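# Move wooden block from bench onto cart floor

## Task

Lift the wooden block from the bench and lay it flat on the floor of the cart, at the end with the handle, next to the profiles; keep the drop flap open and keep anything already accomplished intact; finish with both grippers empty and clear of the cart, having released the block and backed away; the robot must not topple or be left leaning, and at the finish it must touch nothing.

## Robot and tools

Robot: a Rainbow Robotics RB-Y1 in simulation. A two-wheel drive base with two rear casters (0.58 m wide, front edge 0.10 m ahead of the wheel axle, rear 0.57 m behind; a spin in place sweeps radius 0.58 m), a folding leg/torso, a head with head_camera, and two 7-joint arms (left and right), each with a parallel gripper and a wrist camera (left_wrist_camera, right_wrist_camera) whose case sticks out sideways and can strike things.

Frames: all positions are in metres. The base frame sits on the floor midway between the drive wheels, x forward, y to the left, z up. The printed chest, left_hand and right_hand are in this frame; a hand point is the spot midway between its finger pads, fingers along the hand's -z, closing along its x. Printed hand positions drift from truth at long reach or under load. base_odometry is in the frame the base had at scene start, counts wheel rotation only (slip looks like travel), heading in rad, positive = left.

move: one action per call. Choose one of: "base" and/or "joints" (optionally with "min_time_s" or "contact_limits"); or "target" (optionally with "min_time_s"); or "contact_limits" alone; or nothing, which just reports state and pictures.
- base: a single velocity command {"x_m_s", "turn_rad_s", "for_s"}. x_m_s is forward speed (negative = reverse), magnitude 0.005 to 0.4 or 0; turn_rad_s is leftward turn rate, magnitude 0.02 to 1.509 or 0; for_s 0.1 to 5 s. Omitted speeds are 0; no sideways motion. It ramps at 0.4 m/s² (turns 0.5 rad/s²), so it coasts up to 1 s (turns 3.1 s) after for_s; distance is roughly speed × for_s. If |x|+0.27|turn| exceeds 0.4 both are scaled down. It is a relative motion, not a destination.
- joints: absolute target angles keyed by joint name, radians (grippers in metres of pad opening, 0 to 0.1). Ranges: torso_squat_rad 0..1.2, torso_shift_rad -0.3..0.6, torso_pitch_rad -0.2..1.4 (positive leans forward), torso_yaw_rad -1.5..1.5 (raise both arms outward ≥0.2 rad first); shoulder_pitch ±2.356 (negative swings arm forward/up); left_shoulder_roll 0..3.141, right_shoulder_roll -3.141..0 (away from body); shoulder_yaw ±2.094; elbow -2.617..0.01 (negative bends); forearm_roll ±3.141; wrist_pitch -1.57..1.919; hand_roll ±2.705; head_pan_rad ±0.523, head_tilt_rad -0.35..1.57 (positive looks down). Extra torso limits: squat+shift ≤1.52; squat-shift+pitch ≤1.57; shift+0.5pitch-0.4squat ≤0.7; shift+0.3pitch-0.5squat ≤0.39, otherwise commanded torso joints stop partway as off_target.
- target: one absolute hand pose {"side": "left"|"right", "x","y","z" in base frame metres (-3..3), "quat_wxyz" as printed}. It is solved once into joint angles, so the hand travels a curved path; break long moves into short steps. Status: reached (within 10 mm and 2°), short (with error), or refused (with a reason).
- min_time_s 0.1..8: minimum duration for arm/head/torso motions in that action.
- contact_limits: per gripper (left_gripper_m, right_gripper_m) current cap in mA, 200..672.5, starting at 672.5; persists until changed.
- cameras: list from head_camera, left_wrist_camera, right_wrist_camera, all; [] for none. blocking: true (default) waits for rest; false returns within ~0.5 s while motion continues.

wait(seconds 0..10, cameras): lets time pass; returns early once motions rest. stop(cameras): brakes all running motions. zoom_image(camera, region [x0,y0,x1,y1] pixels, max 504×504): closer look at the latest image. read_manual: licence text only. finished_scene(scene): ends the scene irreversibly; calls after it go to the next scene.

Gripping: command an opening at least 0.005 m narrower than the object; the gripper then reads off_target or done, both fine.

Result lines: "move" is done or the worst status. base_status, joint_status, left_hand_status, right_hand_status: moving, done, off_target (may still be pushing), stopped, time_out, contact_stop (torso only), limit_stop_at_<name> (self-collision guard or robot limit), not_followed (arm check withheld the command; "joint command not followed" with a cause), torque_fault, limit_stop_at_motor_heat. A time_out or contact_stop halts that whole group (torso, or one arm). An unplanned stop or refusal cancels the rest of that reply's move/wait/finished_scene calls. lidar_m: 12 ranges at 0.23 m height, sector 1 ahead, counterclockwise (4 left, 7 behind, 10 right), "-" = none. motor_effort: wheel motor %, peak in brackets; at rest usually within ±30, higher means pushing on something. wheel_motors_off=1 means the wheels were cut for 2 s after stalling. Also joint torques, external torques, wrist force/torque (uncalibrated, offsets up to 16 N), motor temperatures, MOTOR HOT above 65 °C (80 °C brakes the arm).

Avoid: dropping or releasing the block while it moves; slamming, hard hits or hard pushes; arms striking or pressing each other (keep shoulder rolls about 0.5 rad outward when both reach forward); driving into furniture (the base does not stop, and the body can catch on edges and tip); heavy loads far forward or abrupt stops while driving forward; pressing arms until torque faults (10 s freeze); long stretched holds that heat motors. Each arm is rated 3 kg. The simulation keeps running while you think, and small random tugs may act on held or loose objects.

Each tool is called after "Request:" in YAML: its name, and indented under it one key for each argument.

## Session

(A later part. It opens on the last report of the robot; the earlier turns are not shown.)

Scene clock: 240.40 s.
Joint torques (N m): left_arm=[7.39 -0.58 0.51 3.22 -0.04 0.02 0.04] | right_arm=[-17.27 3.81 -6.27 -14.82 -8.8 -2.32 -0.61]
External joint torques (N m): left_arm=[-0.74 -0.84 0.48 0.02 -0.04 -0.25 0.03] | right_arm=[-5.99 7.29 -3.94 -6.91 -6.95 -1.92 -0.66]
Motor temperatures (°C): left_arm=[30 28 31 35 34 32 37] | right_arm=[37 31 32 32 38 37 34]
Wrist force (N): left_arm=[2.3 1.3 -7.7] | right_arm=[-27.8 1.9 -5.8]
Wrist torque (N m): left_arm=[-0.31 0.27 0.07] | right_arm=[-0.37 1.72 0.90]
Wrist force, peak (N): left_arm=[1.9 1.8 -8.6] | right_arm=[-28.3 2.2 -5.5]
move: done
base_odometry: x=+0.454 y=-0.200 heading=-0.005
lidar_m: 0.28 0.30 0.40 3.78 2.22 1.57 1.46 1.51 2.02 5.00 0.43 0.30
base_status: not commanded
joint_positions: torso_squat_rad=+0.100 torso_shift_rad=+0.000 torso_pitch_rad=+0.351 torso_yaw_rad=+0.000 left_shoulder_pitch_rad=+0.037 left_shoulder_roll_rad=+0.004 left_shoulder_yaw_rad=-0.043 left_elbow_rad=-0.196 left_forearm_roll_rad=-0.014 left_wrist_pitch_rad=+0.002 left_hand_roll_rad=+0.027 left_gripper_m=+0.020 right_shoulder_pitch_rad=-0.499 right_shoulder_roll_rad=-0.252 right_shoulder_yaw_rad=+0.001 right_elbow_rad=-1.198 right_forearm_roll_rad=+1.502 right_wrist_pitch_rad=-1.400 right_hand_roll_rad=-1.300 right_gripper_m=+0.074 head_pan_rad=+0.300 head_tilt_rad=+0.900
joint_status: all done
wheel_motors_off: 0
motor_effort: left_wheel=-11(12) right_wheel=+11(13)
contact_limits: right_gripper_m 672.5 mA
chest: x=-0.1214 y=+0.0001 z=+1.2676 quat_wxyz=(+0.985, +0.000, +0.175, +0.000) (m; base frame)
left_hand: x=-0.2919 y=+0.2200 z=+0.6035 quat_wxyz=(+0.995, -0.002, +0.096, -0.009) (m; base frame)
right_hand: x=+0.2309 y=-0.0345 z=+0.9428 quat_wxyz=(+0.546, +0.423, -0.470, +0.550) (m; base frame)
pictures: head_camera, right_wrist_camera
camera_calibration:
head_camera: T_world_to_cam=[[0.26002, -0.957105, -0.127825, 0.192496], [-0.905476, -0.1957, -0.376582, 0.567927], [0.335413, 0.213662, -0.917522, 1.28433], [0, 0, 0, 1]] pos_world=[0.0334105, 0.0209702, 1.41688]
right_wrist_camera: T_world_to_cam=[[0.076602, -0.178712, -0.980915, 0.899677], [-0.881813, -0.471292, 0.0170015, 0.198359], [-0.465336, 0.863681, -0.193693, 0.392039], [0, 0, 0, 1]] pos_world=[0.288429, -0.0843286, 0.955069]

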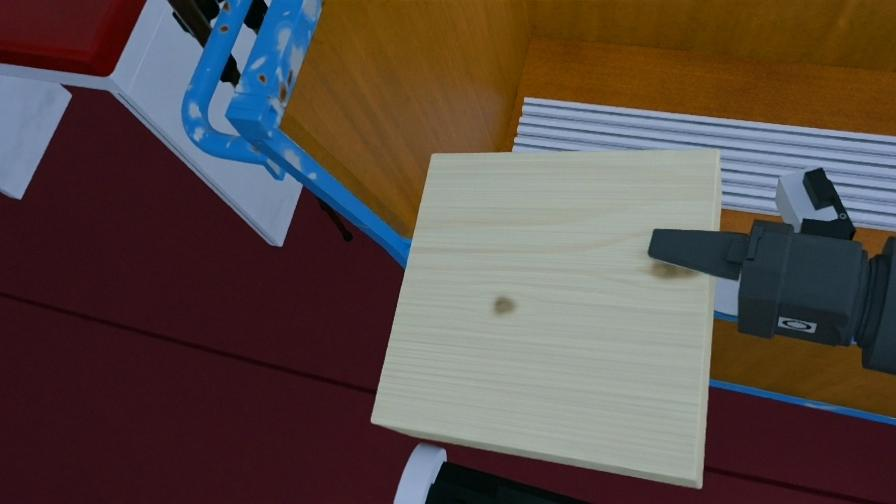

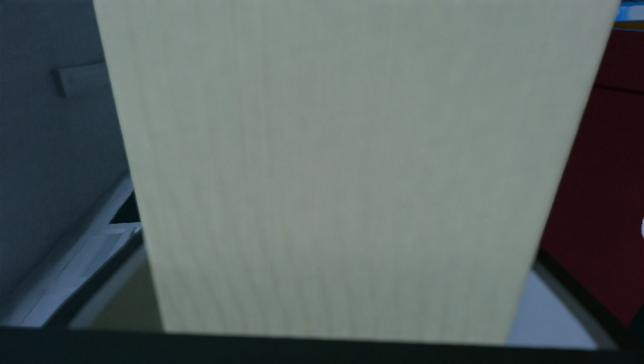

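Request:
move:
  joints: {"torso_pitch_rad": 1.0, "torso_shift_rad": 0.1, "right_shoulder_pitch_rad": -1.25, "head_tilt_rad": 0.3, "head_pan_rad": 0.2}
  min_time_s: 4
  cameras: ["head_camera"]

Scene clock: 250.13 s.
Joint torques (N m): left_arm=[20.46 -0.33 0.71 8.78 -0.1 1.29 0.04] | right_arm=[-22.95 8.26 -2.7 -14.31 -9.16 -1.47 -0.98]
External joint torques (N m): left_arm=[-1.86 -0.72 0.66 -0.03 -0.08 -0.12 0] | right_arm=[-9.43 8.68 -1.5 -5.98 -7.29 -1.19 -1.03]
Motor temperatures (°C): left_arm=[30 28 31 35 34 32 37] | right_arm=[36 30 32 32 38 37 34]
Wrist force (N): left_arm=[5.5 0.8 -6.7] | right_arm=[-27.8 4.4 0.6]
Wrist torque (N m): left_arm=[-0.16 0.40 0.07] | right_arm=[-0.20 1.89 0.90]
Wrist force, peak (N): left_arm=[1.9 0.6 -9.1] | right_arm=[-29.4 4.4 -1.1]
move: done
base_odometry: x=+0.454 y=-0.200 heading=-0.005
lidar_m: 0.28 0.30 0.41 3.77 2.23 1.58 1.47 1.50 2.03 4.99 0.43 0.30
base_status: not commanded
joint_positions: torso_squat_rad=+0.100 torso_shift_rad=+0.100 torso_pitch_rad=+1.001 torso_yaw_rad=+0.000 left_shoulder_pitch_rad=+0.037 left_shoulder_roll_rad=+0.004 left_shoulder_yaw_rad=-0.043 left_elbow_rad=-0.196 left_forearm_roll_rad=-0.014 left_wrist_pitch_rad=+0.002 left_hand_roll_rad=+0.027 left_gripper_m=+0.020 right_shoulder_pitch_rad=-1.248 right_shoulder_roll_rad=-0.252 right_shoulder_yaw_rad=+0.000 right_elbow_rad=-1.199 right_forearm_roll_rad=+1.502 right_wrist_pitch_rad=-1.400 right_hand_roll_rad=-1.300 right_gripper_m=+0.074 head_pan_rad=+0.200 head_tilt_rad=+0.300
joint_status: all done
wheel_motors_off: 0
motor_effort: left_wheel=-9(11) right_wheel=+9(13)
contact_limits: right_gripper_m 672.5 mA
chest: x=+0.1022 y=+0.0001 z=+1.1405 quat_wxyz=(+0.877, +0.000, +0.480, +0.000) (m; base frame)
left_hand: x=-0.4353 y=+0.2200 z=+0.7150 quat_wxyz=(+0.913, -0.005, +0.409, -0.008) (m; base frame)
right_hand: x=+0.4678 y=+0.0851 z=+0.8405 quat_wxyz=(+0.441, +0.492, -0.483, +0.574) (m; base frame)
pictures: head_camera
camera_calibration:
head_camera: T_world_to_cam=[[0.0879922, -0.977425, -0.192086, 0.210488], [-0.946927, -0.0222256, -0.32068, 0.713588], [0.309171, 0.210109, -0.927506, 0.99856], [0, 0, 0, 1]] pos_world=[0.348468, 0.0117898, 1.19544]

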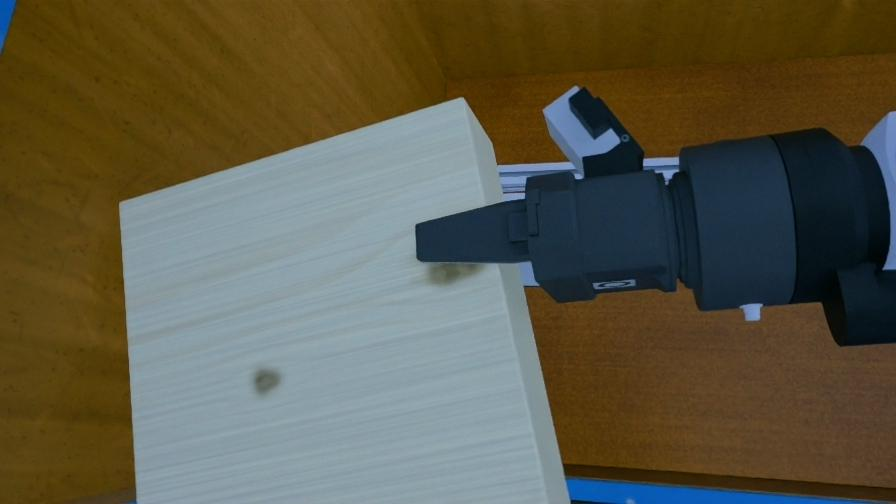

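Request:
move:
  target: {"side": "right", "x": 0.42, "y": -0.07, "z": 0.84, "quat_wxyz": [0.561, 0.4305, -0.4305, 0.561]}
  min_time_s: 3
  cameras: ["head_camera"]

Scene clock: 255.43 s.
Joint torques (N m): left_arm=[20.35 -0.31 0.96 8.7 -0.01 1.27 0.03] | right_arm=[-9.91 -3.04 -5.82 -14.91 -9.47 -0.08 -1.21]
External joint torques (N m): left_arm=[-1.97 -0.7 0.91 -0.1 0.01 -0.15 -0.01] | right_arm=[-4.13 2.72 -2.5 -6.9 -7.59 -0.17 -1.26]
Motor temperatures (°C): left_arm=[31 28 31 35 34 32 37] | right_arm=[36 30 32 32 39 37 34]
Wrist force (N): left_arm=[5.5 1.1 -6.1] | right_arm=[-27.1 0.2 -6.7]
Wrist torque (N m): left_arm=[-0.25 0.44 0.08] | right_arm=[-0.50 1.73 0.88]
Wrist force, peak (N): left_arm=[6.7 0.7 -6.2] | right_arm=[-28.9 1.4 -3.1]
move: done
base_odometry: x=+0.454 y=-0.200 heading=-0.005
lidar_m: 0.28 0.30 0.41 3.76 2.21 1.57 1.46 1.50 2.02 4.98 0.44 0.30
base_status: not commanded
joint_positions: torso_squat_rad=+0.100 torso_shift_rad=+0.100 torso_pitch_rad=+1.001 torso_yaw_rad=+0.000 left_shoulder_pitch_rad=+0.037 left_shoulder_roll_rad=+0.004 left_shoulder_yaw_rad=-0.043 left_elbow_rad=-0.196 left_forearm_roll_rad=-0.014 left_wrist_pitch_rad=+0.002 left_hand_roll_rad=+0.027 left_gripper_m=+0.020 right_shoulder_pitch_rad=-0.793 right_shoulder_roll_rad=-0.490 right_shoulder_yaw_rad=-0.183 right_elbow_rad=-1.766 right_forearm_roll_rad=+1.478 right_wrist_pitch_rad=-1.433 right_hand_roll_rad=-1.625 right_gripper_m=+0.074 head_pan_rad=+0.200 head_tilt_rad=+0.300
joint_status: all done
wheel_motors_off: 0
motor_effort: left_wheel=-9(10) right_wheel=+9(12)
contact_limits: right_gripper_m 672.5 mA
chest: x=+0.1022 y=+0.0001 z=+1.1405 quat_wxyz=(+0.877, +0.000, +0.480, +0.000) (m; base frame)
left_hand: x=-0.4354 y=+0.2200 z=+0.7150 quat_wxyz=(+0.913, -0.005, +0.409, -0.008) (m; base frame)
right_hand: x=+0.4196 y=-0.0703 z=+0.8387 quat_wxyz=(+0.562, +0.430, -0.429, +0.561) (m; base frame)
right_hand_status: reached (checked arc, planned for 3.0 s): 1 mm and 0.2 deg off.
pictures: head_camera
camera_calibration:
head_camera: T_world_to_cam=[[0.0880939, -0.977408, -0.19213, 0.210566], [-0.946927, -0.0223114, -0.320674, 0.713583], [0.309143, 0.210182, -0.927499, 0.998543], [0, 0, 0, 1]] pos_world=[0.348469, 0.0118535, 1.19543]

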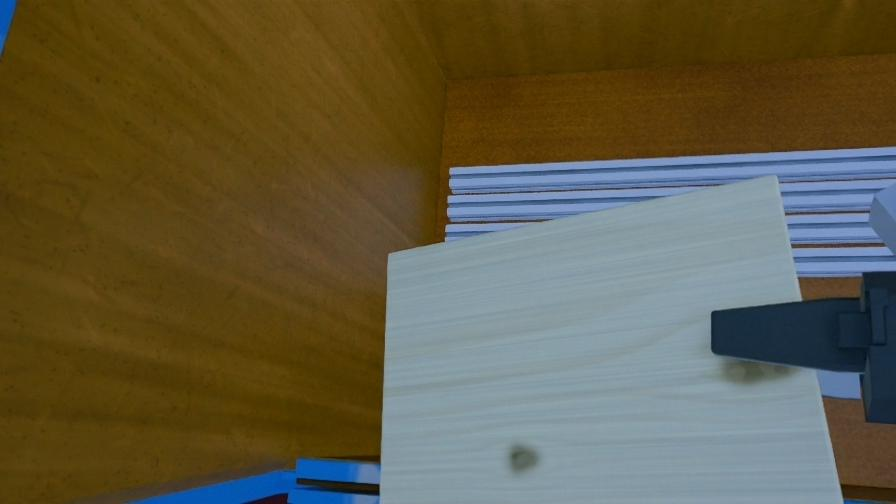

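Request:
move:
  base: {"x_m_s": 0.1, "for_s": 0.85}
  cameras: []

Request:
move:
  target: {"side": "right", "x": 0.416, "y": -0.065, "z": 0.80, "quat_wxyz": [0.5895, 0.4074, -0.4524, 0.5309]}
  min_time_s: 2
  cameras: ["head_camera"]

Scene clock: 264.47 s.
Joint torques (N m): left_arm=[20.76 -0.32 0.87 8.8 -0.11 1.24 0.03] | right_arm=[-11.26 -2.93 -5.17 -14.36 -9.28 -0.16 -1.1]
External joint torques (N m): left_arm=[-1.56 -0.71 0.82 0 -0.1 -0.17 -0.01] | right_arm=[-5.49 2.83 -1.85 -6.34 -7.4 -0.25 -1.15]
Motor temperatures (°C): left_arm=[31 28 31 36 34 32 37] | right_arm=[36 30 32 32 39 37 34]
Wrist force (N): left_arm=[5.5 1.3 -5.5] | right_arm=[-27.2 0.7 -6.9]
Wrist torque (N m): left_arm=[-0.31 0.43 0.05] | right_arm=[-0.54 1.75 0.87]
Wrist force, peak (N): left_arm=[6.0 0.5 -6.6] | right_arm=[-28.6 -1.9 -7.9]
move: done
base_odometry: x=+0.541 y=-0.200 heading=-0.005
lidar_m: 0.19 0.20 0.27 1.52 2.34 1.66 1.55 1.60 2.14 0.95 0.29 0.21
base_status: done (sent for 0.87 of 0.87 s)
joint_positions: torso_squat_rad=+0.100 torso_shift_rad=+0.100 torso_pitch_rad=+1.001 torso_yaw_rad=+0.000 left_shoulder_pitch_rad=+0.037 left_shoulder_roll_rad=+0.004 left_shoulder_yaw_rad=-0.043 left_elbow_rad=-0.196 left_forearm_roll_rad=-0.014 left_wrist_pitch_rad=+0.002 left_hand_roll_rad=+0.027 left_gripper_m=+0.020 right_shoulder_pitch_rad=-0.792 right_shoulder_roll_rad=-0.490 right_shoulder_yaw_rad=-0.183 right_elbow_rad=-1.766 right_forearm_roll_rad=+1.478 right_wrist_pitch_rad=-1.433 right_hand_roll_rad=-1.625 right_gripper_m=+0.074 head_pan_rad=+0.200 head_tilt_rad=+0.300
joint_status: not commanded
wheel_motors_off: 0
motor_effort: left_wheel=-3(17) right_wheel=+2(31)
contact_limits: right_gripper_m 672.5 mA
chest: x=+0.1023 y=+0.0001 z=+1.1404 quat_wxyz=(+0.877, +0.000, +0.480, +0.000) (m; base frame)
left_hand: x=-0.4353 y=+0.2200 z=+0.7150 quat_wxyz=(+0.913, -0.005, +0.409, -0.007) (m; base frame)
right_hand: x=+0.4196 y=-0.0704 z=+0.8386 quat_wxyz=(+0.562, +0.430, -0.429, +0.561) (m; base frame)
pictures: none
No camera images: "cameras" was empty.

Scene clock: 266.80 s.
Joint torques (N m): left_arm=[20.58 -0.44 0.63 8.76 -0.07 1.21 0.04] | right_arm=[-8.92 2.01 -1.7 -14.47 -8.8 -0.9 -0.7]
External joint torques (N m): left_arm=[-1.74 -0.83 0.58 -0.04 -0.05 -0.21 0] | right_arm=[-4.29 6.6 0.89 -6.3 -6.95 -0.78 -0.75]
Motor temperatures (°C): left_arm=[31 28 31 36 34 32 37] | right_arm=[35 30 32 32 39 37 34]
Wrist force (N): left_arm=[5.6 1.0 -5.5] | right_arm=[-26.8 0.8 -7.8]
Wrist torque (N m): left_arm=[-0.25 0.45 0.04] | right_arm=[-0.49 1.76 0.87]
Wrist force, peak (N): left_arm=[6.2 1.8 -6.3] | right_arm=[-27.8 0.2 -7.1]
move: done
base_odometry: x=+0.541 y=-0.200 heading=-0.005
lidar_m: 0.20 0.21 0.28 1.53 2.34 1.66 1.55 1.60 2.13 0.95 0.29 0.21
base_status: not commanded
joint_positions: torso_squat_rad=+0.100 torso_shift_rad=+0.100 torso_pitch_rad=+1.001 torso_yaw_rad=+0.000 left_shoulder_pitch_rad=+0.037 left_shoulder_roll_rad=+0.004 left_shoulder_yaw_rad=-0.043 left_elbow_rad=-0.196 left_forearm_roll_rad=-0.014 left_wrist_pitch_rad=+0.002 left_hand_roll_rad=+0.027 left_gripper_m=+0.020 right_shoulder_pitch_rad=-0.734 right_shoulder_roll_rad=-0.409 right_shoulder_yaw_rad=-0.178 right_elbow_rad=-1.694 right_forearm_roll_rad=+1.523 right_wrist_pitch_rad=-1.341 right_hand_roll_rad=-1.506 right_gripper_m=+0.074 head_pan_rad=+0.200 head_tilt_rad=+0.300
joint_status: all done
wheel_motors_off: 0
motor_effort: left_wheel=-4(4) right_wheel=+3(4)
contact_limits: right_gripper_m 672.5 mA
chest: x=+0.1023 y=+0.0001 z=+1.1405 quat_wxyz=(+0.877, +0.000, +0.480, +0.000) (m; base frame)
left_hand: x=-0.4353 y=+0.2200 z=+0.7150 quat_wxyz=(+0.913, -0.005, +0.409, -0.007) (m; base frame)
right_hand: x=+0.4156 y=-0.0659 z=+0.7989 quat_wxyz=(+0.591, +0.406, -0.451, +0.531) (m; base frame)
right_hand_status: reached (checked arc, planned for 2.0 s): 2 mm and 0.3 deg off.
pictures: head_camera
camera_calibration:
head_camera: T_world_to_cam=[[0.0880744, -0.977402, -0.192165, 0.210592], [-0.946978, -0.0223154, -0.320523, 0.713474], [0.308992, 0.210206, -0.927544, 0.998542], [0, 0, 0, 1]] pos_world=[0.348554, 0.0118552, 1.19535]

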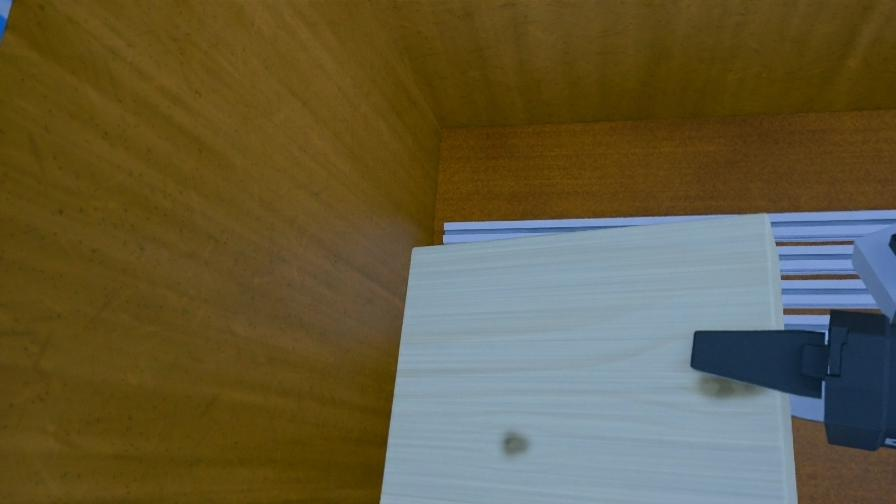

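Request:
move:
  joints: {"head_tilt_rad": 0.6, "head_pan_rad": 0.0}
  cameras: ["head_camera"]

Scene clock: 269.87 s.
Joint torques (N m): left_arm=[20.63 -0.32 0.85 8.79 -0.13 1.23 -0.01] | right_arm=[-9.09 1.97 -1.96 -14.55 -8.77 -0.88 -0.76]
External joint torques (N m): left_arm=[-1.69 -0.71 0.8 -0.01 -0.11 -0.18 -0.05] | right_arm=[-4.47 6.56 0.63 -6.38 -6.92 -0.76 -0.81]
Motor temperatures (°C): left_arm=[31 28 31 36 34 32 37] | right_arm=[35 30 32 32 39 37 34]
Wrist force (N): left_arm=[5.7 0.7 -5.9] | right_arm=[-27.2 0.9 -7.6]
Wrist torque (N m): left_arm=[-0.20 0.44 0.07] | right_arm=[-0.52 1.71 0.86]
Wrist force, peak (N): left_arm=[6.0 1.2 -6.5] | right_arm=[-27.8 1.0 -7.2]
move: done
base_odometry: x=+0.541 y=-0.200 heading=-0.005
lidar_m: 0.19 0.20 0.29 1.53 2.36 1.66 1.55 1.62 2.13 0.94 0.31 0.22
base_status: not commanded
joint_positions: torso_squat_rad=+0.100 torso_shift_rad=+0.100 torso_pitch_rad=+1.001 torso_yaw_rad=+0.000 left_shoulder_pitch_rad=+0.037 left_shoulder_roll_rad=+0.004 left_shoulder_yaw_rad=-0.043 left_elbow_rad=-0.196 left_forearm_roll_rad=-0.014 left_wrist_pitch_rad=+0.002 left_hand_roll_rad=+0.027 left_gripper_m=+0.020 right_shoulder_pitch_rad=-0.734 right_shoulder_roll_rad=-0.409 right_shoulder_yaw_rad=-0.178 right_elbow_rad=-1.694 right_forearm_roll_rad=+1.523 right_wrist_pitch_rad=-1.341 right_hand_roll_rad=-1.506 right_gripper_m=+0.074 head_pan_rad=+0.000 head_tilt_rad=+0.600
joint_status: all done
wheel_motors_off: 0
motor_effort: left_wheel=-4(4) right_wheel=+2(4)
contact_limits: right_gripper_m 672.5 mA
chest: x=+0.1023 y=+0.0001 z=+1.1405 quat_wxyz=(+0.877, +0.000, +0.480, +0.000) (m; base frame)
left_hand: x=-0.4353 y=+0.2200 z=+0.7150 quat_wxyz=(+0.913, -0.005, +0.409, -0.007) (m; base frame)
right_hand: x=+0.4156 y=-0.0659 z=+0.7988 quat_wxyz=(+0.591, +0.406, -0.451, +0.531) (m; base frame)
pictures: head_camera
camera_calibration:
head_camera: T_world_to_cam=[[-0.0255603, -0.999503, -0.0184573, 0.029073], [-0.999301, 0.0260499, -0.0267941, 0.367007], [0.0272616, 0.0177596, -0.999471, 1.16665], [0, 0, 0, 1]] pos_world=[0.335689, -0.00122121, 1.1764]

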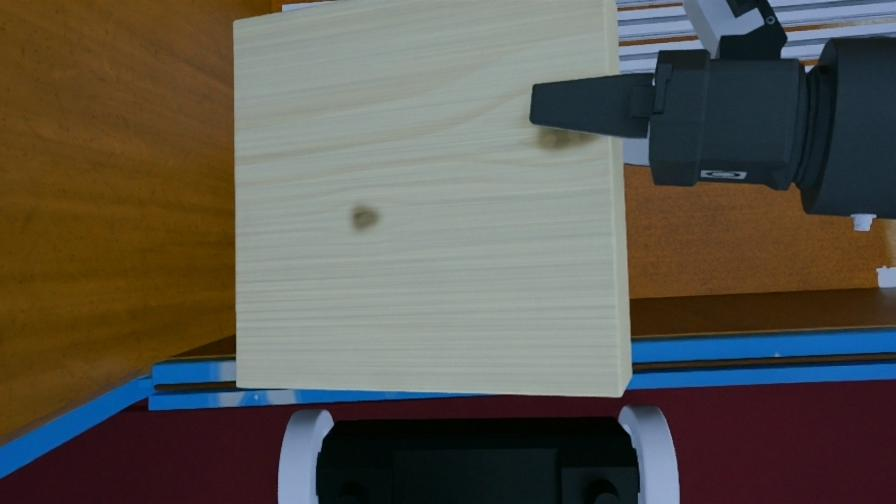

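Request:
move:
  joints: {"head_tilt_rad": 0.45, "head_pan_rad": -0.35}
  cameras: ["head_camera"]

Scene clock: 274.10 s.
Joint torques (N m): left_arm=[20.67 -0.48 1.01 9 -0.16 1.28 -0.02] | right_arm=[-9.11 1.63 -1.49 -14.47 -9.01 -0.89 -0.72]
External joint torques (N m): left_arm=[-1.65 -0.87 0.96 0.19 -0.14 -0.13 -0.06] | right_arm=[-4.49 6.21 1.1 -6.3 -7.16 -0.77 -0.77]
Motor temperatures (°C): left_arm=[31 28 31 36 34 32 37] | right_arm=[35 30 32 32 39 37 34]
Wrist force (N): left_arm=[5.4 0.7 -6.3] | right_arm=[-27.2 0.9 -7.5]
Wrist torque (N m): left_arm=[-0.22 0.46 0.04] | right_arm=[-0.50 1.71 0.88]
Wrist force, peak (N): left_arm=[6.3 1.8 -6.3] | right_arm=[-27.6 1.0 -7.6]
move: done
base_odometry: x=+0.541 y=-0.200 heading=-0.005
lidar_m: 0.19 0.20 0.29 1.53 2.35 1.67 1.54 1.60 2.13 0.94 0.30 0.21
base_status: not commanded
joint_positions: torso_squat_rad=+0.100 torso_shift_rad=+0.100 torso_pitch_rad=+1.001 torso_yaw_rad=+0.000 left_shoulder_pitch_rad=+0.037 left_shoulder_roll_rad=+0.004 left_shoulder_yaw_rad=-0.043 left_elbow_rad=-0.196 left_forearm_roll_rad=-0.014 left_wrist_pitch_rad=+0.002 left_hand_roll_rad=+0.027 left_gripper_m=+0.020 right_shoulder_pitch_rad=-0.734 right_shoulder_roll_rad=-0.409 right_shoulder_yaw_rad=-0.178 right_elbow_rad=-1.694 right_forearm_roll_rad=+1.523 right_wrist_pitch_rad=-1.341 right_hand_roll_rad=-1.506 right_gripper_m=+0.074 head_pan_rad=-0.350 head_tilt_rad=+0.450
joint_status: all done
wheel_motors_off: 0
motor_effort: left_wheel=-4(5) right_wheel=+3(4)
contact_limits: right_gripper_m 672.5 mA
chest: x=+0.1023 y=+0.0001 z=+1.1405 quat_wxyz=(+0.877, +0.000, +0.480, +0.000) (m; base frame)
left_hand: x=-0.4353 y=+0.2200 z=+0.7150 quat_wxyz=(+0.913, -0.005, +0.409, -0.007) (m; base frame)
right_hand: x=+0.4156 y=-0.0659 z=+0.7988 quat_wxyz=(+0.591, +0.407, -0.451, +0.531) (m; base frame)
pictures: head_camera
camera_calibration:
head_camera: T_world_to_cam=[[-0.207601, -0.941131, 0.266787, -0.270297], [-0.966744, 0.155747, -0.202852, 0.57432], [0.149359, -0.300027, -0.942165, 1.0617], [0, 0, 0, 1]] pos_world=[0.340533, -0.0252956, 1.18891]

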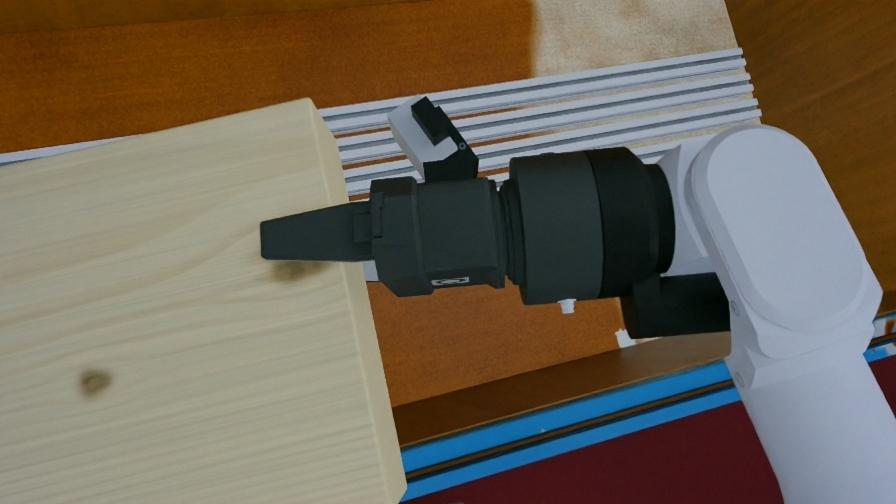

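Request:
move:
  target: {"side": "right", "x": 0.51, "y": -0.065, "z": 0.80, "quat_wxyz": [0.5895, 0.4074, -0.4524, 0.5309]}
  min_time_s: 2
  cameras: ["head_camera"]

Request:
zoom_image:
  camera: "head_camera"
  region: [300, 150, 800, 500]

Scene clock: 282.93 s.
Joint torques (N m): left_arm=[20.52 -0.52 0.76 8.88 -0.05 1.31 -0.06] | right_arm=[-19.79 -4.73 -4.1 -14.03 -9.3 -1.27 -0.76]
External joint torques (N m): left_arm=[-1.8 -0.91 0.71 0.08 -0.03 -0.1 -0.1] | right_arm=[-9.29 1.91 -1.05 -5.96 -7.45 -1.09 -0.81]
Motor temperatures (°C): left_arm=[31 28 31 36 34 32 37] | right_arm=[35 30 32 32 39 36 34]
Wrist force (N): left_arm=[5.4 0.8 -6.9] | right_arm=[-27.3 0.7 -7.5]
Wrist torque (N m): left_arm=[-0.24 0.41 0.03] | right_arm=[-0.54 1.68 0.86]
Wrist force, peak (N): left_arm=[6.3 1.1 -6.6] | right_arm=[-27.7 0.9 -7.7]
move: done
base_odometry: x=+0.541 y=-0.200 heading=-0.005
lidar_m: 0.20 0.20 0.29 1.53 2.34 1.67 1.55 1.59 2.14 0.95 0.29 0.22
base_status: not commanded
joint_positions: torso_squat_rad=+0.100 torso_shift_rad=+0.100 torso_pitch_rad=+1.001 torso_yaw_rad=+0.000 left_shoulder_pitch_rad=+0.037 left_shoulder_roll_rad=+0.004 left_shoulder_yaw_rad=-0.043 left_elbow_rad=-0.196 left_forearm_roll_rad=-0.014 left_wrist_pitch_rad=+0.002 left_hand_roll_rad=+0.027 left_gripper_m=+0.020 right_shoulder_pitch_rad=-1.070 right_shoulder_roll_rad=-0.476 right_shoulder_yaw_rad=-0.177 right_elbow_rad=-1.327 right_forearm_roll_rad=+1.513 right_wrist_pitch_rad=-1.371 right_hand_roll_rad=-1.482 right_gripper_m=+0.074 head_pan_rad=-0.350 head_tilt_rad=+0.450
joint_status: all done
wheel_motors_off: 0
motor_effort: left_wheel=-3(4) right_wheel=+2(5)
contact_limits: right_gripper_m 672.5 mA
chest: x=+0.1023 y=+0.0001 z=+1.1405 quat_wxyz=(+0.877, +0.000, +0.480, +0.000) (m; base frame)
left_hand: x=-0.4353 y=+0.2200 z=+0.7150 quat_wxyz=(+0.913, -0.005, +0.409, -0.007) (m; base frame)
right_hand: x=+0.5090 y=-0.0657 z=+0.7986 quat_wxyz=(+0.592, +0.406, -0.451, +0.530) (m; base frame)
right_hand_status: reached (checked arc, planned for 2.0 s): 2 mm and 0.3 deg off.
pictures: head_camera
camera_calibration:
head_camera: T_world_to_cam=[[-0.2076, -0.941131, 0.266787, -0.270297], [-0.966744, 0.155747, -0.202852, 0.57432], [0.149359, -0.300027, -0.942165, 1.0617], [0, 0, 0, 1]] pos_world=[0.340533, -0.0252955, 1.18891]

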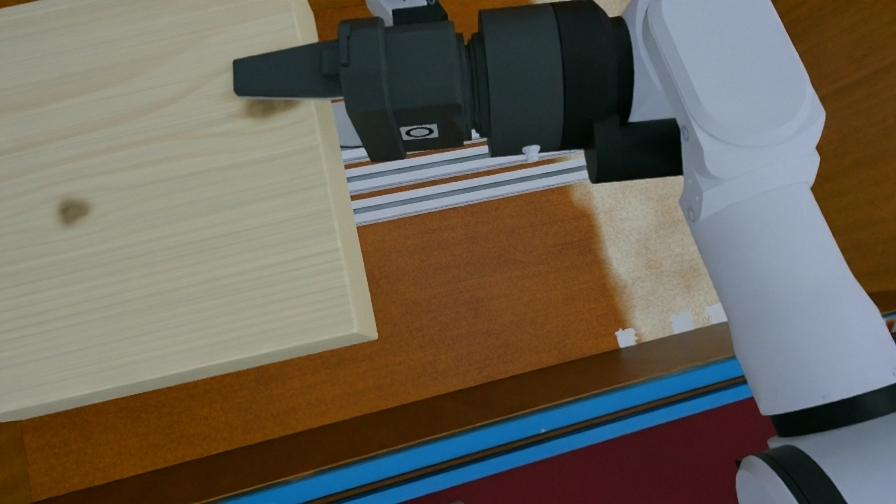

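Scaled by 1.008 from the camera's 896x504 image, which has a finer 1280x720 frame.

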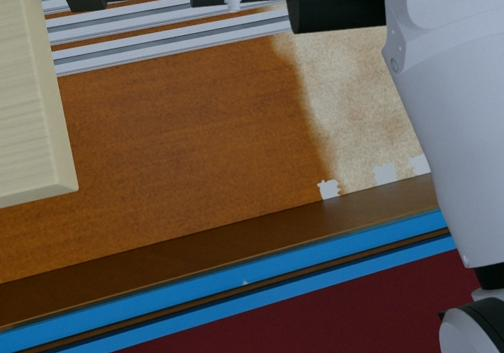

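Request:
move:
  target: {"side": "right", "x": 0.42, "y": -0.17, "z": 0.82, "quat_wxyz": [0.5895, 0.4074, -0.4524, 0.5309]}
  min_time_s: 2
  cameras: []

Request:
move:
  joints: {"left_shoulder_roll_rad": 0.5}
  cameras: []

Request:
move:
  joints: {"torso_yaw_rad": 0.25, "head_pan_rad": -0.2}
  min_time_s: 2
  cameras: ["head_camera"]

Scene clock: 294.37 s.
Joint torques (N m): left_arm=[20.41 -0.23 0.71 8.75 -0.06 1.18 -0.04] | right_arm=[-7.47 -8.7 -7.41 -12.98 -9.32 -1.52 -0.67]
External joint torques (N m): left_arm=[-1.92 -0.62 0.66 -0.06 -0.04 -0.23 -0.08] | right_arm=[-3.93 0.49 -2.85 -5.81 -7.43 -1.28 -0.72]
Motor temperatures (°C): left_arm=[31 28 31 36 34 32 37] | right_arm=[35 30 32 32 39 36 34]
Wrist force (N): left_arm=[5.5 0.8 -6.4] | right_arm=[-26.7 0.4 -7.1]
Wrist torque (N m): left_arm=[-0.21 0.45 0.05] | right_arm=[-0.43 1.79 0.89]
Wrist force, peak (N): left_arm=[6.5 1.4 -6.2] | right_arm=[-27.8 0.2 -8.2]
move: done
base_odometry: x=+0.541 y=-0.200 heading=-0.005
lidar_m: 0.19 0.21 0.29 1.51 2.32 1.67 1.55 1.60 2.14 0.93 0.28 0.21
base_status: not commanded
joint_positions: torso_squat_rad=+0.100 torso_shift_rad=+0.100 torso_pitch_rad=+1.001 torso_yaw_rad=+0.000 left_shoulder_pitch_rad=+0.037 left_shoulder_roll_rad=+0.004 left_shoulder_yaw_rad=-0.043 left_elbow_rad=-0.196 left_forearm_roll_rad=-0.014 left_wrist_pitch_rad=+0.002 left_hand_roll_rad=+0.027 left_gripper_m=+0.020 right_shoulder_pitch_rad=-0.702 right_shoulder_roll_rad=-0.582 right_shoulder_yaw_rad=-0.366 right_elbow_rad=-1.590 right_forearm_roll_rad=+1.325 right_wrist_pitch_rad=-1.525 right_hand_roll_rad=-1.443 right_gripper_m=+0.074 head_pan_rad=-0.350 head_tilt_rad=+0.450
joint_status: all done
wheel_motors_off: 0
motor_effort: left_wheel=-4(4) right_wheel=+3(4)
contact_limits: right_gripper_m 672.5 mA
chest: x=+0.1023 y=+0.0001 z=+1.1405 quat_wxyz=(+0.877, +0.000, +0.480, +0.000) (m; base frame)
left_hand: x=-0.4353 y=+0.2200 z=+0.7150 quat_wxyz=(+0.913, -0.005, +0.409, -0.007) (m; base frame)
right_hand: x=+0.4200 y=-0.1694 z=+0.8186 quat_wxyz=(+0.590, +0.408, -0.451, +0.532) (m; base frame)
right_hand_status: reached (checked arc, planned for 2.0 s): 2 mm and 0.2 deg off.
pictures: none
No camera images: "cameras" was empty.

Scene clock: 295.47 s.
Joint torques (N m): left_arm=[21.85 5.28 1.5 9 -0.05 1.28 0.03] | right_arm=[-7.47 -8.82 -7.79 -12.81 -9.15 -1.54 -0.63]
External joint torques (N m): left_arm=[-1.65 -2.06 0.84 0.02 -0.06 -0.19 -0.01] | right_arm=[-3.93 0.37 -3.22 -5.63 -7.26 -1.3 -0.68]
Motor temperatures (°C): left_arm=[31 28 31 36 34 32 37] | right_arm=[35 30 32 32 39 36 34]
Wrist force (N): left_arm=[6.7 -0.4 -5.6] | right_arm=[-27.0 0.8 -6.9]
Wrist torque (N m): left_arm=[-0.15 0.57 0.01] | right_arm=[-0.47 1.74 0.88]
Wrist force, peak (N): left_arm=[6.3 0.0 -6.4] | right_arm=[-28.2 0.9 -7.1]
move: done
base_odometry: x=+0.541 y=-0.200 heading=-0.005
lidar_m: 0.19 0.20 0.29 1.52 2.34 1.66 1.55 1.59 2.14 0.94 0.30 0.21
base_status: not commanded
joint_positions: torso_squat_rad=+0.100 torso_shift_rad=+0.100 torso_pitch_rad=+1.001 torso_yaw_rad=+0.000 left_shoulder_pitch_rad=+0.037 left_shoulder_roll_rad=+0.500 left_shoulder_yaw_rad=-0.043 left_elbow_rad=-0.196 left_forearm_roll_rad=-0.014 left_wrist_pitch_rad=+0.002 left_hand_roll_rad=+0.027 left_gripper_m=+0.020 right_shoulder_pitch_rad=-0.702 right_shoulder_roll_rad=-0.582 right_shoulder_yaw_rad=-0.366 right_elbow_rad=-1.590 right_forearm_roll_rad=+1.325 right_wrist_pitch_rad=-1.525 right_hand_roll_rad=-1.443 right_gripper_m=+0.074 head_pan_rad=-0.350 head_tilt_rad=+0.450
joint_status: all done
wheel_motors_off: 0
motor_effort: left_wheel=-5(5) right_wheel=+3(5)
contact_limits: right_gripper_m 672.5 mA
chest: x=+0.1023 y=+0.0001 z=+1.1405 quat_wxyz=(+0.877, +0.000, +0.480, +0.000) (m; base frame)
left_hand: x=-0.3594 y=+0.5818 z=+0.7654 quat_wxyz=(+0.882, +0.196, +0.401, -0.149) (m; base frame)
right_hand: x=+0.4200 y=-0.1695 z=+0.8186 quat_wxyz=(+0.590, +0.408, -0.451, +0.532) (m; base frame)
pictures: none
No camera images: "cameras" was empty.

Scene clock: 297.77 s.
Joint torques (N m): left_arm=[21.19 10.12 1.87 8.82 -0.04 1.31 0.07] | right_arm=[-9.72 -4.45 -5.1 -13.39 -9.13 -1.71 -0.79]
External joint torques (N m): left_arm=[-1.66 -2.56 0.74 -0.03 -0.07 -0.18 0.02] | right_arm=[-4.65 1.51 -2.46 -5.53 -7.22 -1.45 -0.84]
Motor temperatures (°C): left_arm=[31 28 31 36 34 32 37] | right_arm=[35 30 32 32 39 36 34]
Wrist force (N): left_arm=[5.5 -1.6 -4.9] | right_arm=[-27.9 0.1 -1.3]
Wrist torque (N m): left_arm=[-0.09 0.41 0.06] | right_arm=[-0.30 1.83 0.88]
Wrist force, peak (N): left_arm=[6.7 -0.1 -5.9] | right_arm=[-28.7 0.4 -2.0]
move: done
base_odometry: x=+0.541 y=-0.200 heading=-0.005
lidar_m: 0.20 0.21 0.29 1.52 2.33 1.67 1.54 1.60 2.14 0.95 0.29 0.19
base_status: not commanded
joint_positions: torso_squat_rad=+0.100 torso_shift_rad=+0.100 torso_pitch_rad=+1.001 torso_yaw_rad=+0.250 left_shoulder_pitch_rad=+0.037 left_shoulder_roll_rad=+0.500 left_shoulder_yaw_rad=-0.043 left_elbow_rad=-0.196 left_forearm_roll_rad=-0.014 left_wrist_pitch_rad=+0.002 left_hand_roll_rad=+0.027 left_gripper_m=+0.020 right_shoulder_pitch_rad=-0.702 right_shoulder_roll_rad=-0.582 right_shoulder_yaw_rad=-0.367 right_elbow_rad=-1.590 right_forearm_roll_rad=+1.325 right_wrist_pitch_rad=-1.525 right_hand_roll_rad=-1.443 right_gripper_m=+0.074 head_pan_rad=-0.200 head_tilt_rad=+0.450
joint_status: all done
wheel_motors_off: 0
motor_effort: left_wheel=-4(5) right_wheel=+3(6)
contact_limits: right_gripper_m 672.5 mA
chest: x=+0.1023 y=+0.0001 z=+1.1405 quat_wxyz=(+0.871, +0.060, +0.476, +0.109) (m; base frame)
left_hand: x=-0.4381 y=+0.5802 z=+0.8883 quat_wxyz=(+0.865, +0.260, +0.427, -0.046) (m; base frame)
right_hand: x=+0.4352 y=-0.0549 z=+0.7949 quat_wxyz=(+0.507, +0.497, -0.475, +0.520) (m; base frame)
pictures: head_camera
camera_calibration:
head_camera: T_world_to_cam=[[0.00436683, -0.997932, -0.064134, 0.0822085], [-0.98453, 0.00694358, -0.175079, 0.544906], [0.175162, 0.0639064, -0.982463, 1.10421], [0, 0, 0, 1]] pos_world=[0.342701, 0.00768861, 1.18552]

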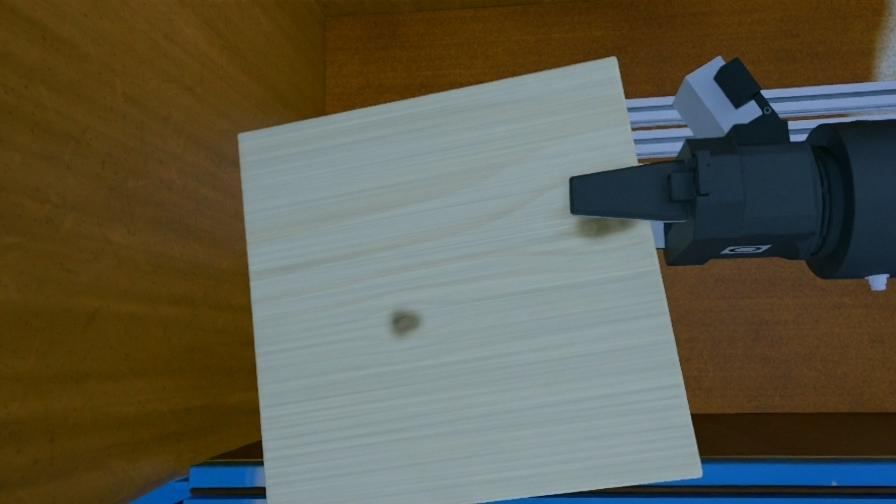

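Request:
move:
  target: {"side": "right", "x": 0.42, "y": -0.17, "z": 0.82, "quat_wxyz": [0.5895, 0.4074, -0.4524, 0.5309]}
  min_time_s: 2
  cameras: []

Request:
move:
  joints: {"torso_yaw_rad": 0.5}
  min_time_s: 2
  cameras: []

Request:
move:
  target: {"side": "right", "x": 0.42, "y": -0.15, "z": 0.82, "quat_wxyz": [0.5895, 0.4074, -0.4524, 0.5309]}
  min_time_s: 2
  cameras: []

Request:
move:
  joints: {"torso_yaw_rad": 0.7, "head_pan_rad": -0.5}
  min_time_s: 2
  cameras: ["head_camera"]

Scene clock: 302.20 s.
Joint torques (N m): left_arm=[21.25 10.39 1.82 8.8 -0.08 1.34 0.13] | right_arm=[-3.56 -8.85 -7.69 -12.52 -9.36 -0.35 -1.13]
External joint torques (N m): left_arm=[-1.6 -2.3 0.69 -0.04 -0.11 -0.15 0.08] | right_arm=[-3.56 -0.31 -2.65 -5.52 -7.46 -0.34 -1.18]
Motor temperatures (°C): left_arm=[31 28 31 36 34 32 37] | right_arm=[35 30 32 32 39 36 34]
Wrist force (N): left_arm=[5.4 -1.3 -4.3] | right_arm=[-27.1 1.2 -7.3]
Wrist torque (N m): left_arm=[-0.11 0.42 0.02] | right_arm=[-0.48 1.71 0.87]
Wrist force, peak (N): left_arm=[6.5 -1.5 -5.9] | right_arm=[-28.2 0.4 -5.1]
move: done
base_odometry: x=+0.541 y=-0.200 heading=-0.005
lidar_m: 0.19 0.21 0.30 1.52 2.33 1.67 1.55 1.60 2.12 0.96 0.31 0.20
base_status: not commanded
joint_positions: torso_squat_rad=+0.100 torso_shift_rad=+0.100 torso_pitch_rad=+1.001 torso_yaw_rad=+0.250 left_shoulder_pitch_rad=+0.037 left_shoulder_roll_rad=+0.500 left_shoulder_yaw_rad=-0.043 left_elbow_rad=-0.196 left_forearm_roll_rad=-0.014 left_wrist_pitch_rad=+0.002 left_hand_roll_rad=+0.027 left_gripper_m=+0.020 right_shoulder_pitch_rad=-0.394 right_shoulder_roll_rad=-0.706 right_shoulder_yaw_rad=-0.660 right_elbow_rad=-1.845 right_forearm_roll_rad=+1.250 right_wrist_pitch_rad=-1.512 right_hand_roll_rad=-1.567 right_gripper_m=+0.074 head_pan_rad=-0.200 head_tilt_rad=+0.450
joint_status: all done
wheel_motors_off: 0
motor_effort: left_wheel=-3(5) right_wheel=+2(5)
contact_limits: right_gripper_m 672.5 mA
chest: x=+0.1023 y=+0.0001 z=+1.1405 quat_wxyz=(+0.871, +0.060, +0.476, +0.109) (m; base frame)
left_hand: x=-0.4381 y=+0.5802 z=+0.8883 quat_wxyz=(+0.865, +0.260, +0.427, -0.046) (m; base frame)
right_hand: x=+0.4197 y=-0.1700 z=+0.8190 quat_wxyz=(+0.590, +0.407, -0.451, +0.531) (m; base frame)
right_hand_status: reached (checked arc, planned for 2.0 s): 1 mm and 0.2 deg off.
pictures: none
No camera images: "cameras" was empty.

Scene clock: 304.50 s.
Joint torques (N m): left_arm=[19.2 14.65 2.61 8.08 -0.16 1.17 0.02] | right_arm=[-5.62 -6.52 -5.24 -13.45 -9.4 -0.39 -1]
External joint torques (N m): left_arm=[-1.53 -3.02 1.04 -0.08 -0.21 -0.23 -0.02] | right_arm=[-4.02 -0.18 -2.07 -5.64 -7.47 -0.36 -1.05]
Motor temperatures (°C): left_arm=[31 28 31 36 34 32 37] | right_arm=[35 30 32 32 39 36 34]
Wrist force (N): left_arm=[5.5 -2.1 -4.0] | right_arm=[-28.1 0.5 -1.3]
Wrist torque (N m): left_arm=[-0.07 0.46 0.06] | right_arm=[-0.32 1.81 0.90]
Wrist force, peak (N): left_arm=[6.3 -1.3 -5.3] | right_arm=[-28.8 0.6 -1.4]
move: done
base_odometry: x=+0.541 y=-0.200 heading=-0.005
lidar_m: 0.19 0.20 0.29 1.51 2.33 1.67 1.55 1.59 2.15 0.94 0.30 0.21
base_status: not commanded
joint_positions: torso_squat_rad=+0.100 torso_shift_rad=+0.100 torso_pitch_rad=+1.001 torso_yaw_rad=+0.500 left_shoulder_pitch_rad=+0.037 left_shoulder_roll_rad=+0.500 left_shoulder_yaw_rad=-0.043 left_elbow_rad=-0.196 left_forearm_roll_rad=-0.014 left_wrist_pitch_rad=+0.002 left_hand_roll_rad=+0.027 left_gripper_m=+0.020 right_shoulder_pitch_rad=-0.393 right_shoulder_roll_rad=-0.707 right_shoulder_yaw_rad=-0.660 right_elbow_rad=-1.845 right_forearm_roll_rad=+1.250 right_wrist_pitch_rad=-1.512 right_hand_roll_rad=-1.567 right_gripper_m=+0.074 head_pan_rad=-0.200 head_tilt_rad=+0.450
joint_status: all done
wheel_motors_off: 0
motor_effort: left_wheel=-3(5) right_wheel=+3(5)
contact_limits: right_gripper_m 672.5 mA
chest: x=+0.1023 y=+0.0001 z=+1.1405 quat_wxyz=(+0.850, +0.119, +0.465, +0.217) (m; base frame)
left_hand: x=-0.5142 y=+0.5425 z=+1.0070 quat_wxyz=(+0.834, +0.320, +0.446, +0.057) (m; base frame)
right_hand: x=+0.4350 y=-0.0555 z=+0.7952 quat_wxyz=(+0.507, +0.496, -0.476, +0.519) (m; base frame)
pictures: none
No camera images: "cameras" was empty.

Scene clock: 306.83 s.
Joint torques (N m): left_arm=[19.14 14.63 2.62 8.12 -0.12 1.22 0.05] | right_arm=[0.27 -7.86 -7.23 -11.76 -9.34 0.57 -1.12]
External joint torques (N m): left_arm=[-1.58 -3.04 1.05 -0.04 -0.17 -0.18 0] | right_arm=[-2.77 -1.57 -2.16 -5.04 -7.45 0.36 -1.17]
Motor temperatures (°C): left_arm=[31 28 31 36 34 32 37] | right_arm=[34 30 32 32 40 36 34]
Wrist force (N): left_arm=[5.5 -2.0 -3.8] | right_arm=[-27.0 1.4 -6.5]
Wrist torque (N m): left_arm=[-0.05 0.46 0.05] | right_arm=[-0.56 1.75 0.87]
Wrist force, peak (N): left_arm=[6.2 -2.6 -4.6] | right_arm=[-28.8 0.6 -1.9]
move: done
base_odometry: x=+0.541 y=-0.200 heading=-0.005
lidar_m: 0.19 0.21 0.28 1.52 2.34 1.68 1.54 1.61 2.13 0.93 0.31 0.20
base_status: not commanded
joint_positions: torso_squat_rad=+0.100 torso_shift_rad=+0.100 torso_pitch_rad=+1.001 torso_yaw_rad=+0.500 left_shoulder_pitch_rad=+0.037 left_shoulder_roll_rad=+0.500 left_shoulder_yaw_rad=-0.043 left_elbow_rad=-0.196 left_forearm_roll_rad=-0.014 left_wrist_pitch_rad=+0.002 left_hand_roll_rad=+0.027 left_gripper_m=+0.020 right_shoulder_pitch_rad=-0.113 right_shoulder_roll_rad=-0.710 right_shoulder_yaw_rad=-1.007 right_elbow_rad=-2.060 right_forearm_roll_rad=+1.196 right_wrist_pitch_rad=-1.520 right_hand_roll_rad=-1.683 right_gripper_m=+0.074 head_pan_rad=-0.200 head_tilt_rad=+0.450
joint_status: all done
wheel_motors_off: 0
motor_effort: left_wheel=-4(5) right_wheel=+4(5)
contact_limits: right_gripper_m 672.5 mA
chest: x=+0.1023 y=+0.0001 z=+1.1405 quat_wxyz=(+0.850, +0.119, +0.465, +0.217) (m; base frame)
left_hand: x=-0.5142 y=+0.5425 z=+1.0070 quat_wxyz=(+0.834, +0.320, +0.446, +0.057) (m; base frame)
right_hand: x=+0.4198 y=-0.1501 z=+0.8191 quat_wxyz=(+0.590, +0.407, -0.452, +0.531) (m; base frame)
right_hand_status: reached (checked arc, planned for 2.0 s): 1 mm and 0.1 deg off.
pictures: none
No camera images: "cameras" was empty.

Scene clock: 309.10 s.
Joint torques (N m): left_arm=[16.71 18.31 2.91 7.2 0.04 1.05 0.04] | right_arm=[-1.67 -6.62 -5.54 -12.49 -9.39 0.53 -1.13]
External joint torques (N m): left_arm=[-1.36 -2.9 1.03 -0.03 -0.02 -0.21 0] | right_arm=[-3.37 -1.36 -1.84 -5.03 -7.47 0.33 -1.18]
Motor temperatures (°C): left_arm=[31 28 31 36 34 32 37] | right_arm=[34 30 32 32 40 36 34]
Wrist force (N): left_arm=[4.8 -3.3 -4.1] | right_arm=[-28.0 0.7 -2.4]
Wrist torque (N m): left_arm=[0.03 0.41 0.06] | right_arm=[-0.30 1.78 0.92]
Wrist force, peak (N): left_arm=[5.7 -3.3 -4.8] | right_arm=[-28.2 0.9 -4.4]
move: done
base_odometry: x=+0.541 y=-0.200 heading=-0.005
lidar_m: 0.20 0.20 0.29 1.53 2.34 1.67 1.55 1.60 2.16 0.94 0.30 0.19
base_status: not commanded
joint_positions: torso_squat_rad=+0.100 torso_shift_rad=+0.100 torso_pitch_rad=+1.001 torso_yaw_rad=+0.700 left_shoulder_pitch_rad=+0.037 left_shoulder_roll_rad=+0.500 left_shoulder_yaw_rad=-0.043 left_elbow_rad=-0.196 left_forearm_roll_rad=-0.014 left_wrist_pitch_rad=+0.002 left_hand_roll_rad=+0.027 left_gripper_m=+0.020 right_shoulder_pitch_rad=-0.113 right_shoulder_roll_rad=-0.710 right_shoulder_yaw_rad=-1.008 right_elbow_rad=-2.060 right_forearm_roll_rad=+1.196 right_wrist_pitch_rad=-1.520 right_hand_roll_rad=-1.683 right_gripper_m=+0.074 head_pan_rad=-0.500 head_tilt_rad=+0.450
joint_status: all done
wheel_motors_off: 0
motor_effort: left_wheel=-4(5) right_wheel=+5(5)
contact_limits: right_gripper_m 672.5 mA
chest: x=+0.1023 y=+0.0001 z=+1.1405 quat_wxyz=(+0.824, +0.165, +0.451, +0.301) (m; base frame)
left_hand: x=-0.5700 y=+0.4880 z=+1.0941 quat_wxyz=(+0.800, +0.365, +0.456, +0.139) (m; base frame)
right_hand: x=+0.4312 y=-0.0594 z=+0.8014 quat_wxyz=(+0.525, +0.479, -0.472, +0.522) (m; base frame)
pictures: head_camera
camera_calibration:
head_camera: T_world_to_cam=[[0.0845044, -0.9783, -0.189177, 0.222803], [-0.982763, -0.0505013, -0.177836, 0.546849], [0.164423, 0.200944, -0.965705, 1.08816], [0, 0, 0, 1]] pos_world=[0.339676, 0.0269254, 1.19024]

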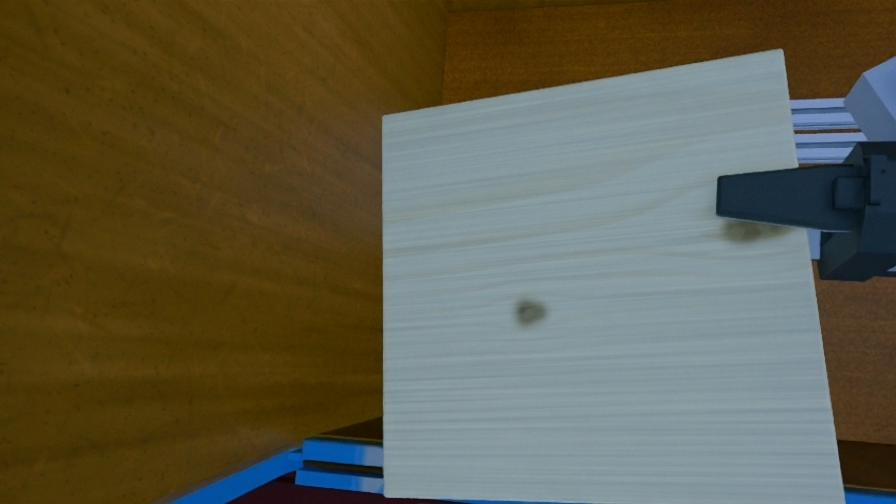

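Request:
move:
  target: {"side": "right", "x": 0.41, "y": -0.05, "z": 0.81, "quat_wxyz": [0.6087, 0.3838, -0.4262, 0.5481]}
  min_time_s: 2
  cameras: ["head_camera"]

Request:
move:
  joints: {"torso_squat_rad": 0.5, "torso_shift_rad": 0.2, "head_pan_rad": -0.5, "head_tilt_rad": 0.35}
  min_time_s: 3
  cameras: ["head_camera"]

Scene clock: 313.90 s.
Joint torques (N m): left_arm=[17.01 18.18 2.87 7.2 -0.01 1.05 -0.03] | right_arm=[-0.15 -0.59 -4.36 -13.65 -8.48 2.74 -1.24]
External joint torques (N m): left_arm=[-1.06 -3.04 0.99 -0.03 -0.07 -0.21 -0.07] | right_arm=[-3.42 2.21 -1.06 -6.33 -6.75 2.11 -1.28]
Motor temperatures (°C): left_arm=[31 28 31 36 34 32 37] | right_arm=[34 30 32 32 40 36 34]
Wrist force (N): left_arm=[5.1 -3.6 -3.6] | right_arm=[-26.3 1.0 -9.8]
Wrist torque (N m): left_arm=[0.07 0.42 0.01] | right_arm=[-0.51 1.68 0.84]
Wrist force, peak (N): left_arm=[5.6 -3.6 -4.7] | right_arm=[-28.6 0.2 -3.3]
move: done
base_odometry: x=+0.541 y=-0.200 heading=-0.005
lidar_m: 0.19 0.21 0.28 1.51 2.33 1.67 1.54 1.61 2.14 0.94 0.29 0.21
base_status: not commanded
joint_positions: torso_squat_rad=+0.100 torso_shift_rad=+0.100 torso_pitch_rad=+1.001 torso_yaw_rad=+0.700 left_shoulder_pitch_rad=+0.037 left_shoulder_roll_rad=+0.500 left_shoulder_yaw_rad=-0.043 left_elbow_rad=-0.196 left_forearm_roll_rad=-0.014 left_wrist_pitch_rad=+0.002 left_hand_roll_rad=+0.027 left_gripper_m=+0.020 right_shoulder_pitch_rad=+0.027 right_shoulder_roll_rad=-0.614 right_shoulder_yaw_rad=-1.054 right_elbow_rad=-2.423 right_forearm_roll_rad=+1.443 right_wrist_pitch_rad=-1.384 right_hand_roll_rad=-1.931 right_gripper_m=+0.074 head_pan_rad=-0.500 head_tilt_rad=+0.450
joint_status: all done
wheel_motors_off: 0
motor_effort: left_wheel=-4(5) right_wheel=+4(6)
contact_limits: right_gripper_m 672.5 mA
chest: x=+0.1023 y=+0.0001 z=+1.1405 quat_wxyz=(+0.824, +0.165, +0.451, +0.301) (m; base frame)
left_hand: x=-0.5700 y=+0.4880 z=+1.0941 quat_wxyz=(+0.800, +0.365, +0.456, +0.139) (m; base frame)
right_hand: x=+0.4100 y=-0.0504 z=+0.8091 quat_wxyz=(+0.609, +0.383, -0.425, +0.548) (m; base frame)
right_hand_status: reached (checked arc, planned for 2.0 s): 1 mm and 0.1 deg off.
pictures: head_camera
camera_calibration:
head_camera: T_world_to_cam=[[0.0845059, -0.9783, -0.189175, 0.222802], [-0.982763, -0.0505031, -0.177836, 0.546849], [0.164423, 0.200942, -0.965706, 1.08816], [0, 0, 0, 1]] pos_world=[0.339676, 0.0269267, 1.19024]

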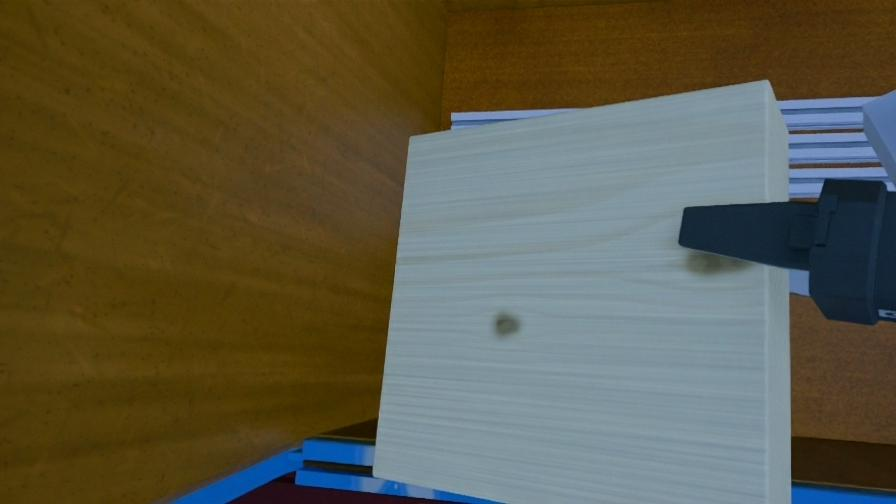

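Scene clock: 317.20 s.
Joint torques (N m): left_arm=[16.76 18.06 3 7.27 -0.04 1.06 -0.02] | right_arm=[0.17 -0.45 -4.26 -13.71 -8.4 2.64 -1.15]
External joint torques (N m): left_arm=[-1.31 -3.15 1.12 0.04 -0.1 -0.19 -0.06] | right_arm=[-3.1 2.36 -0.96 -6.38 -6.67 2.01 -1.2]
Motor temperatures (°C): left_arm=[31 28 31 36 34 32 37] | right_arm=[34 30 32 32 39 36 34]
Wrist force (N): left_arm=[4.7 -3.0 -3.5] | right_arm=[-26.2 1.2 -9.5]
Wrist torque (N m): left_arm=[-0.01 0.37 0.09] | right_arm=[-0.55 1.73 0.80]
Wrist force, peak (N): left_arm=[5.2 -3.5 -4.0] | right_arm=[-26.7 1.5 -10.2]
move: done
base_odometry: x=+0.541 y=-0.200 heading=-0.005
lidar_m: 0.19 0.21 0.30 1.52 2.33 1.67 1.55 1.60 2.14 0.94 0.30 0.20
base_status: not commanded
joint_positions: torso_squat_rad=+0.500 torso_shift_rad=+0.200 torso_pitch_rad=+1.001 torso_yaw_rad=+0.700 left_shoulder_pitch_rad=+0.037 left_shoulder_roll_rad=+0.500 left_shoulder_yaw_rad=-0.043 left_elbow_rad=-0.196 left_forearm_roll_rad=-0.014 left_wrist_pitch_rad=+0.002 left_hand_roll_rad=+0.027 left_gripper_m=+0.020 right_shoulder_pitch_rad=+0.027 right_shoulder_roll_rad=-0.614 right_shoulder_yaw_rad=-1.054 right_elbow_rad=-2.423 right_forearm_roll_rad=+1.443 right_wrist_pitch_rad=-1.384 right_hand_roll_rad=-1.931 right_gripper_m=+0.074 head_pan_rad=-0.500 head_tilt_rad=+0.350
joint_status: all done
wheel_motors_off: 0
motor_effort: left_wheel=-3(4) right_wheel=+2(6)
contact_limits: right_gripper_m 672.5 mA
chest: x=+0.1548 y=+0.0001 z=+1.0495 quat_wxyz=(+0.824, +0.164, +0.451, +0.301) (m; base frame)
left_hand: x=-0.5175 y=+0.4880 z=+1.0031 quat_wxyz=(+0.800, +0.365, +0.456, +0.139) (m; base frame)
right_hand: x=+0.4625 y=-0.0504 z=+0.7183 quat_wxyz=(+0.609, +0.383, -0.425, +0.548) (m; base frame)
pictures: head_camera
camera_calibration:
head_camera: T_world_to_cam=[[0.0868188, -0.977694, -0.191249, 0.202759], [-0.961288, -0.0318223, -0.273702, 0.684428], [0.261511, 0.207608, -0.942609, 0.932991], [0, 0, 0, 1]] pos_world=[0.396342, 0.0263202, 1.10555]

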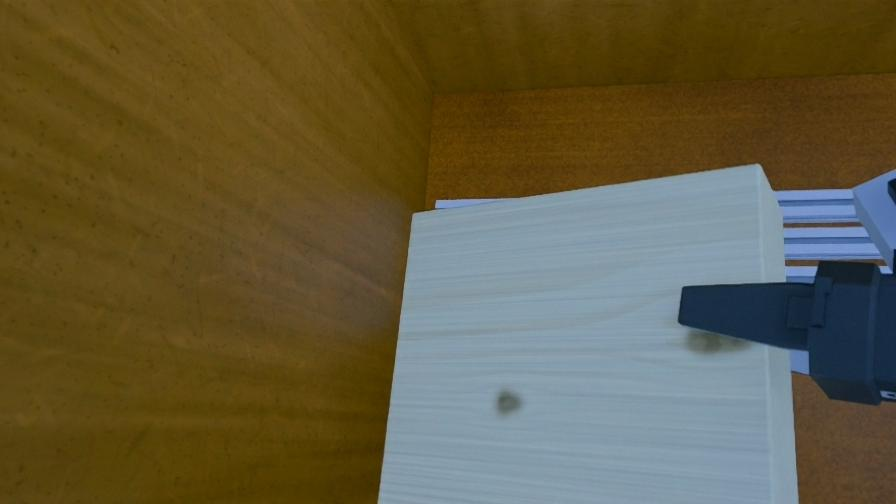

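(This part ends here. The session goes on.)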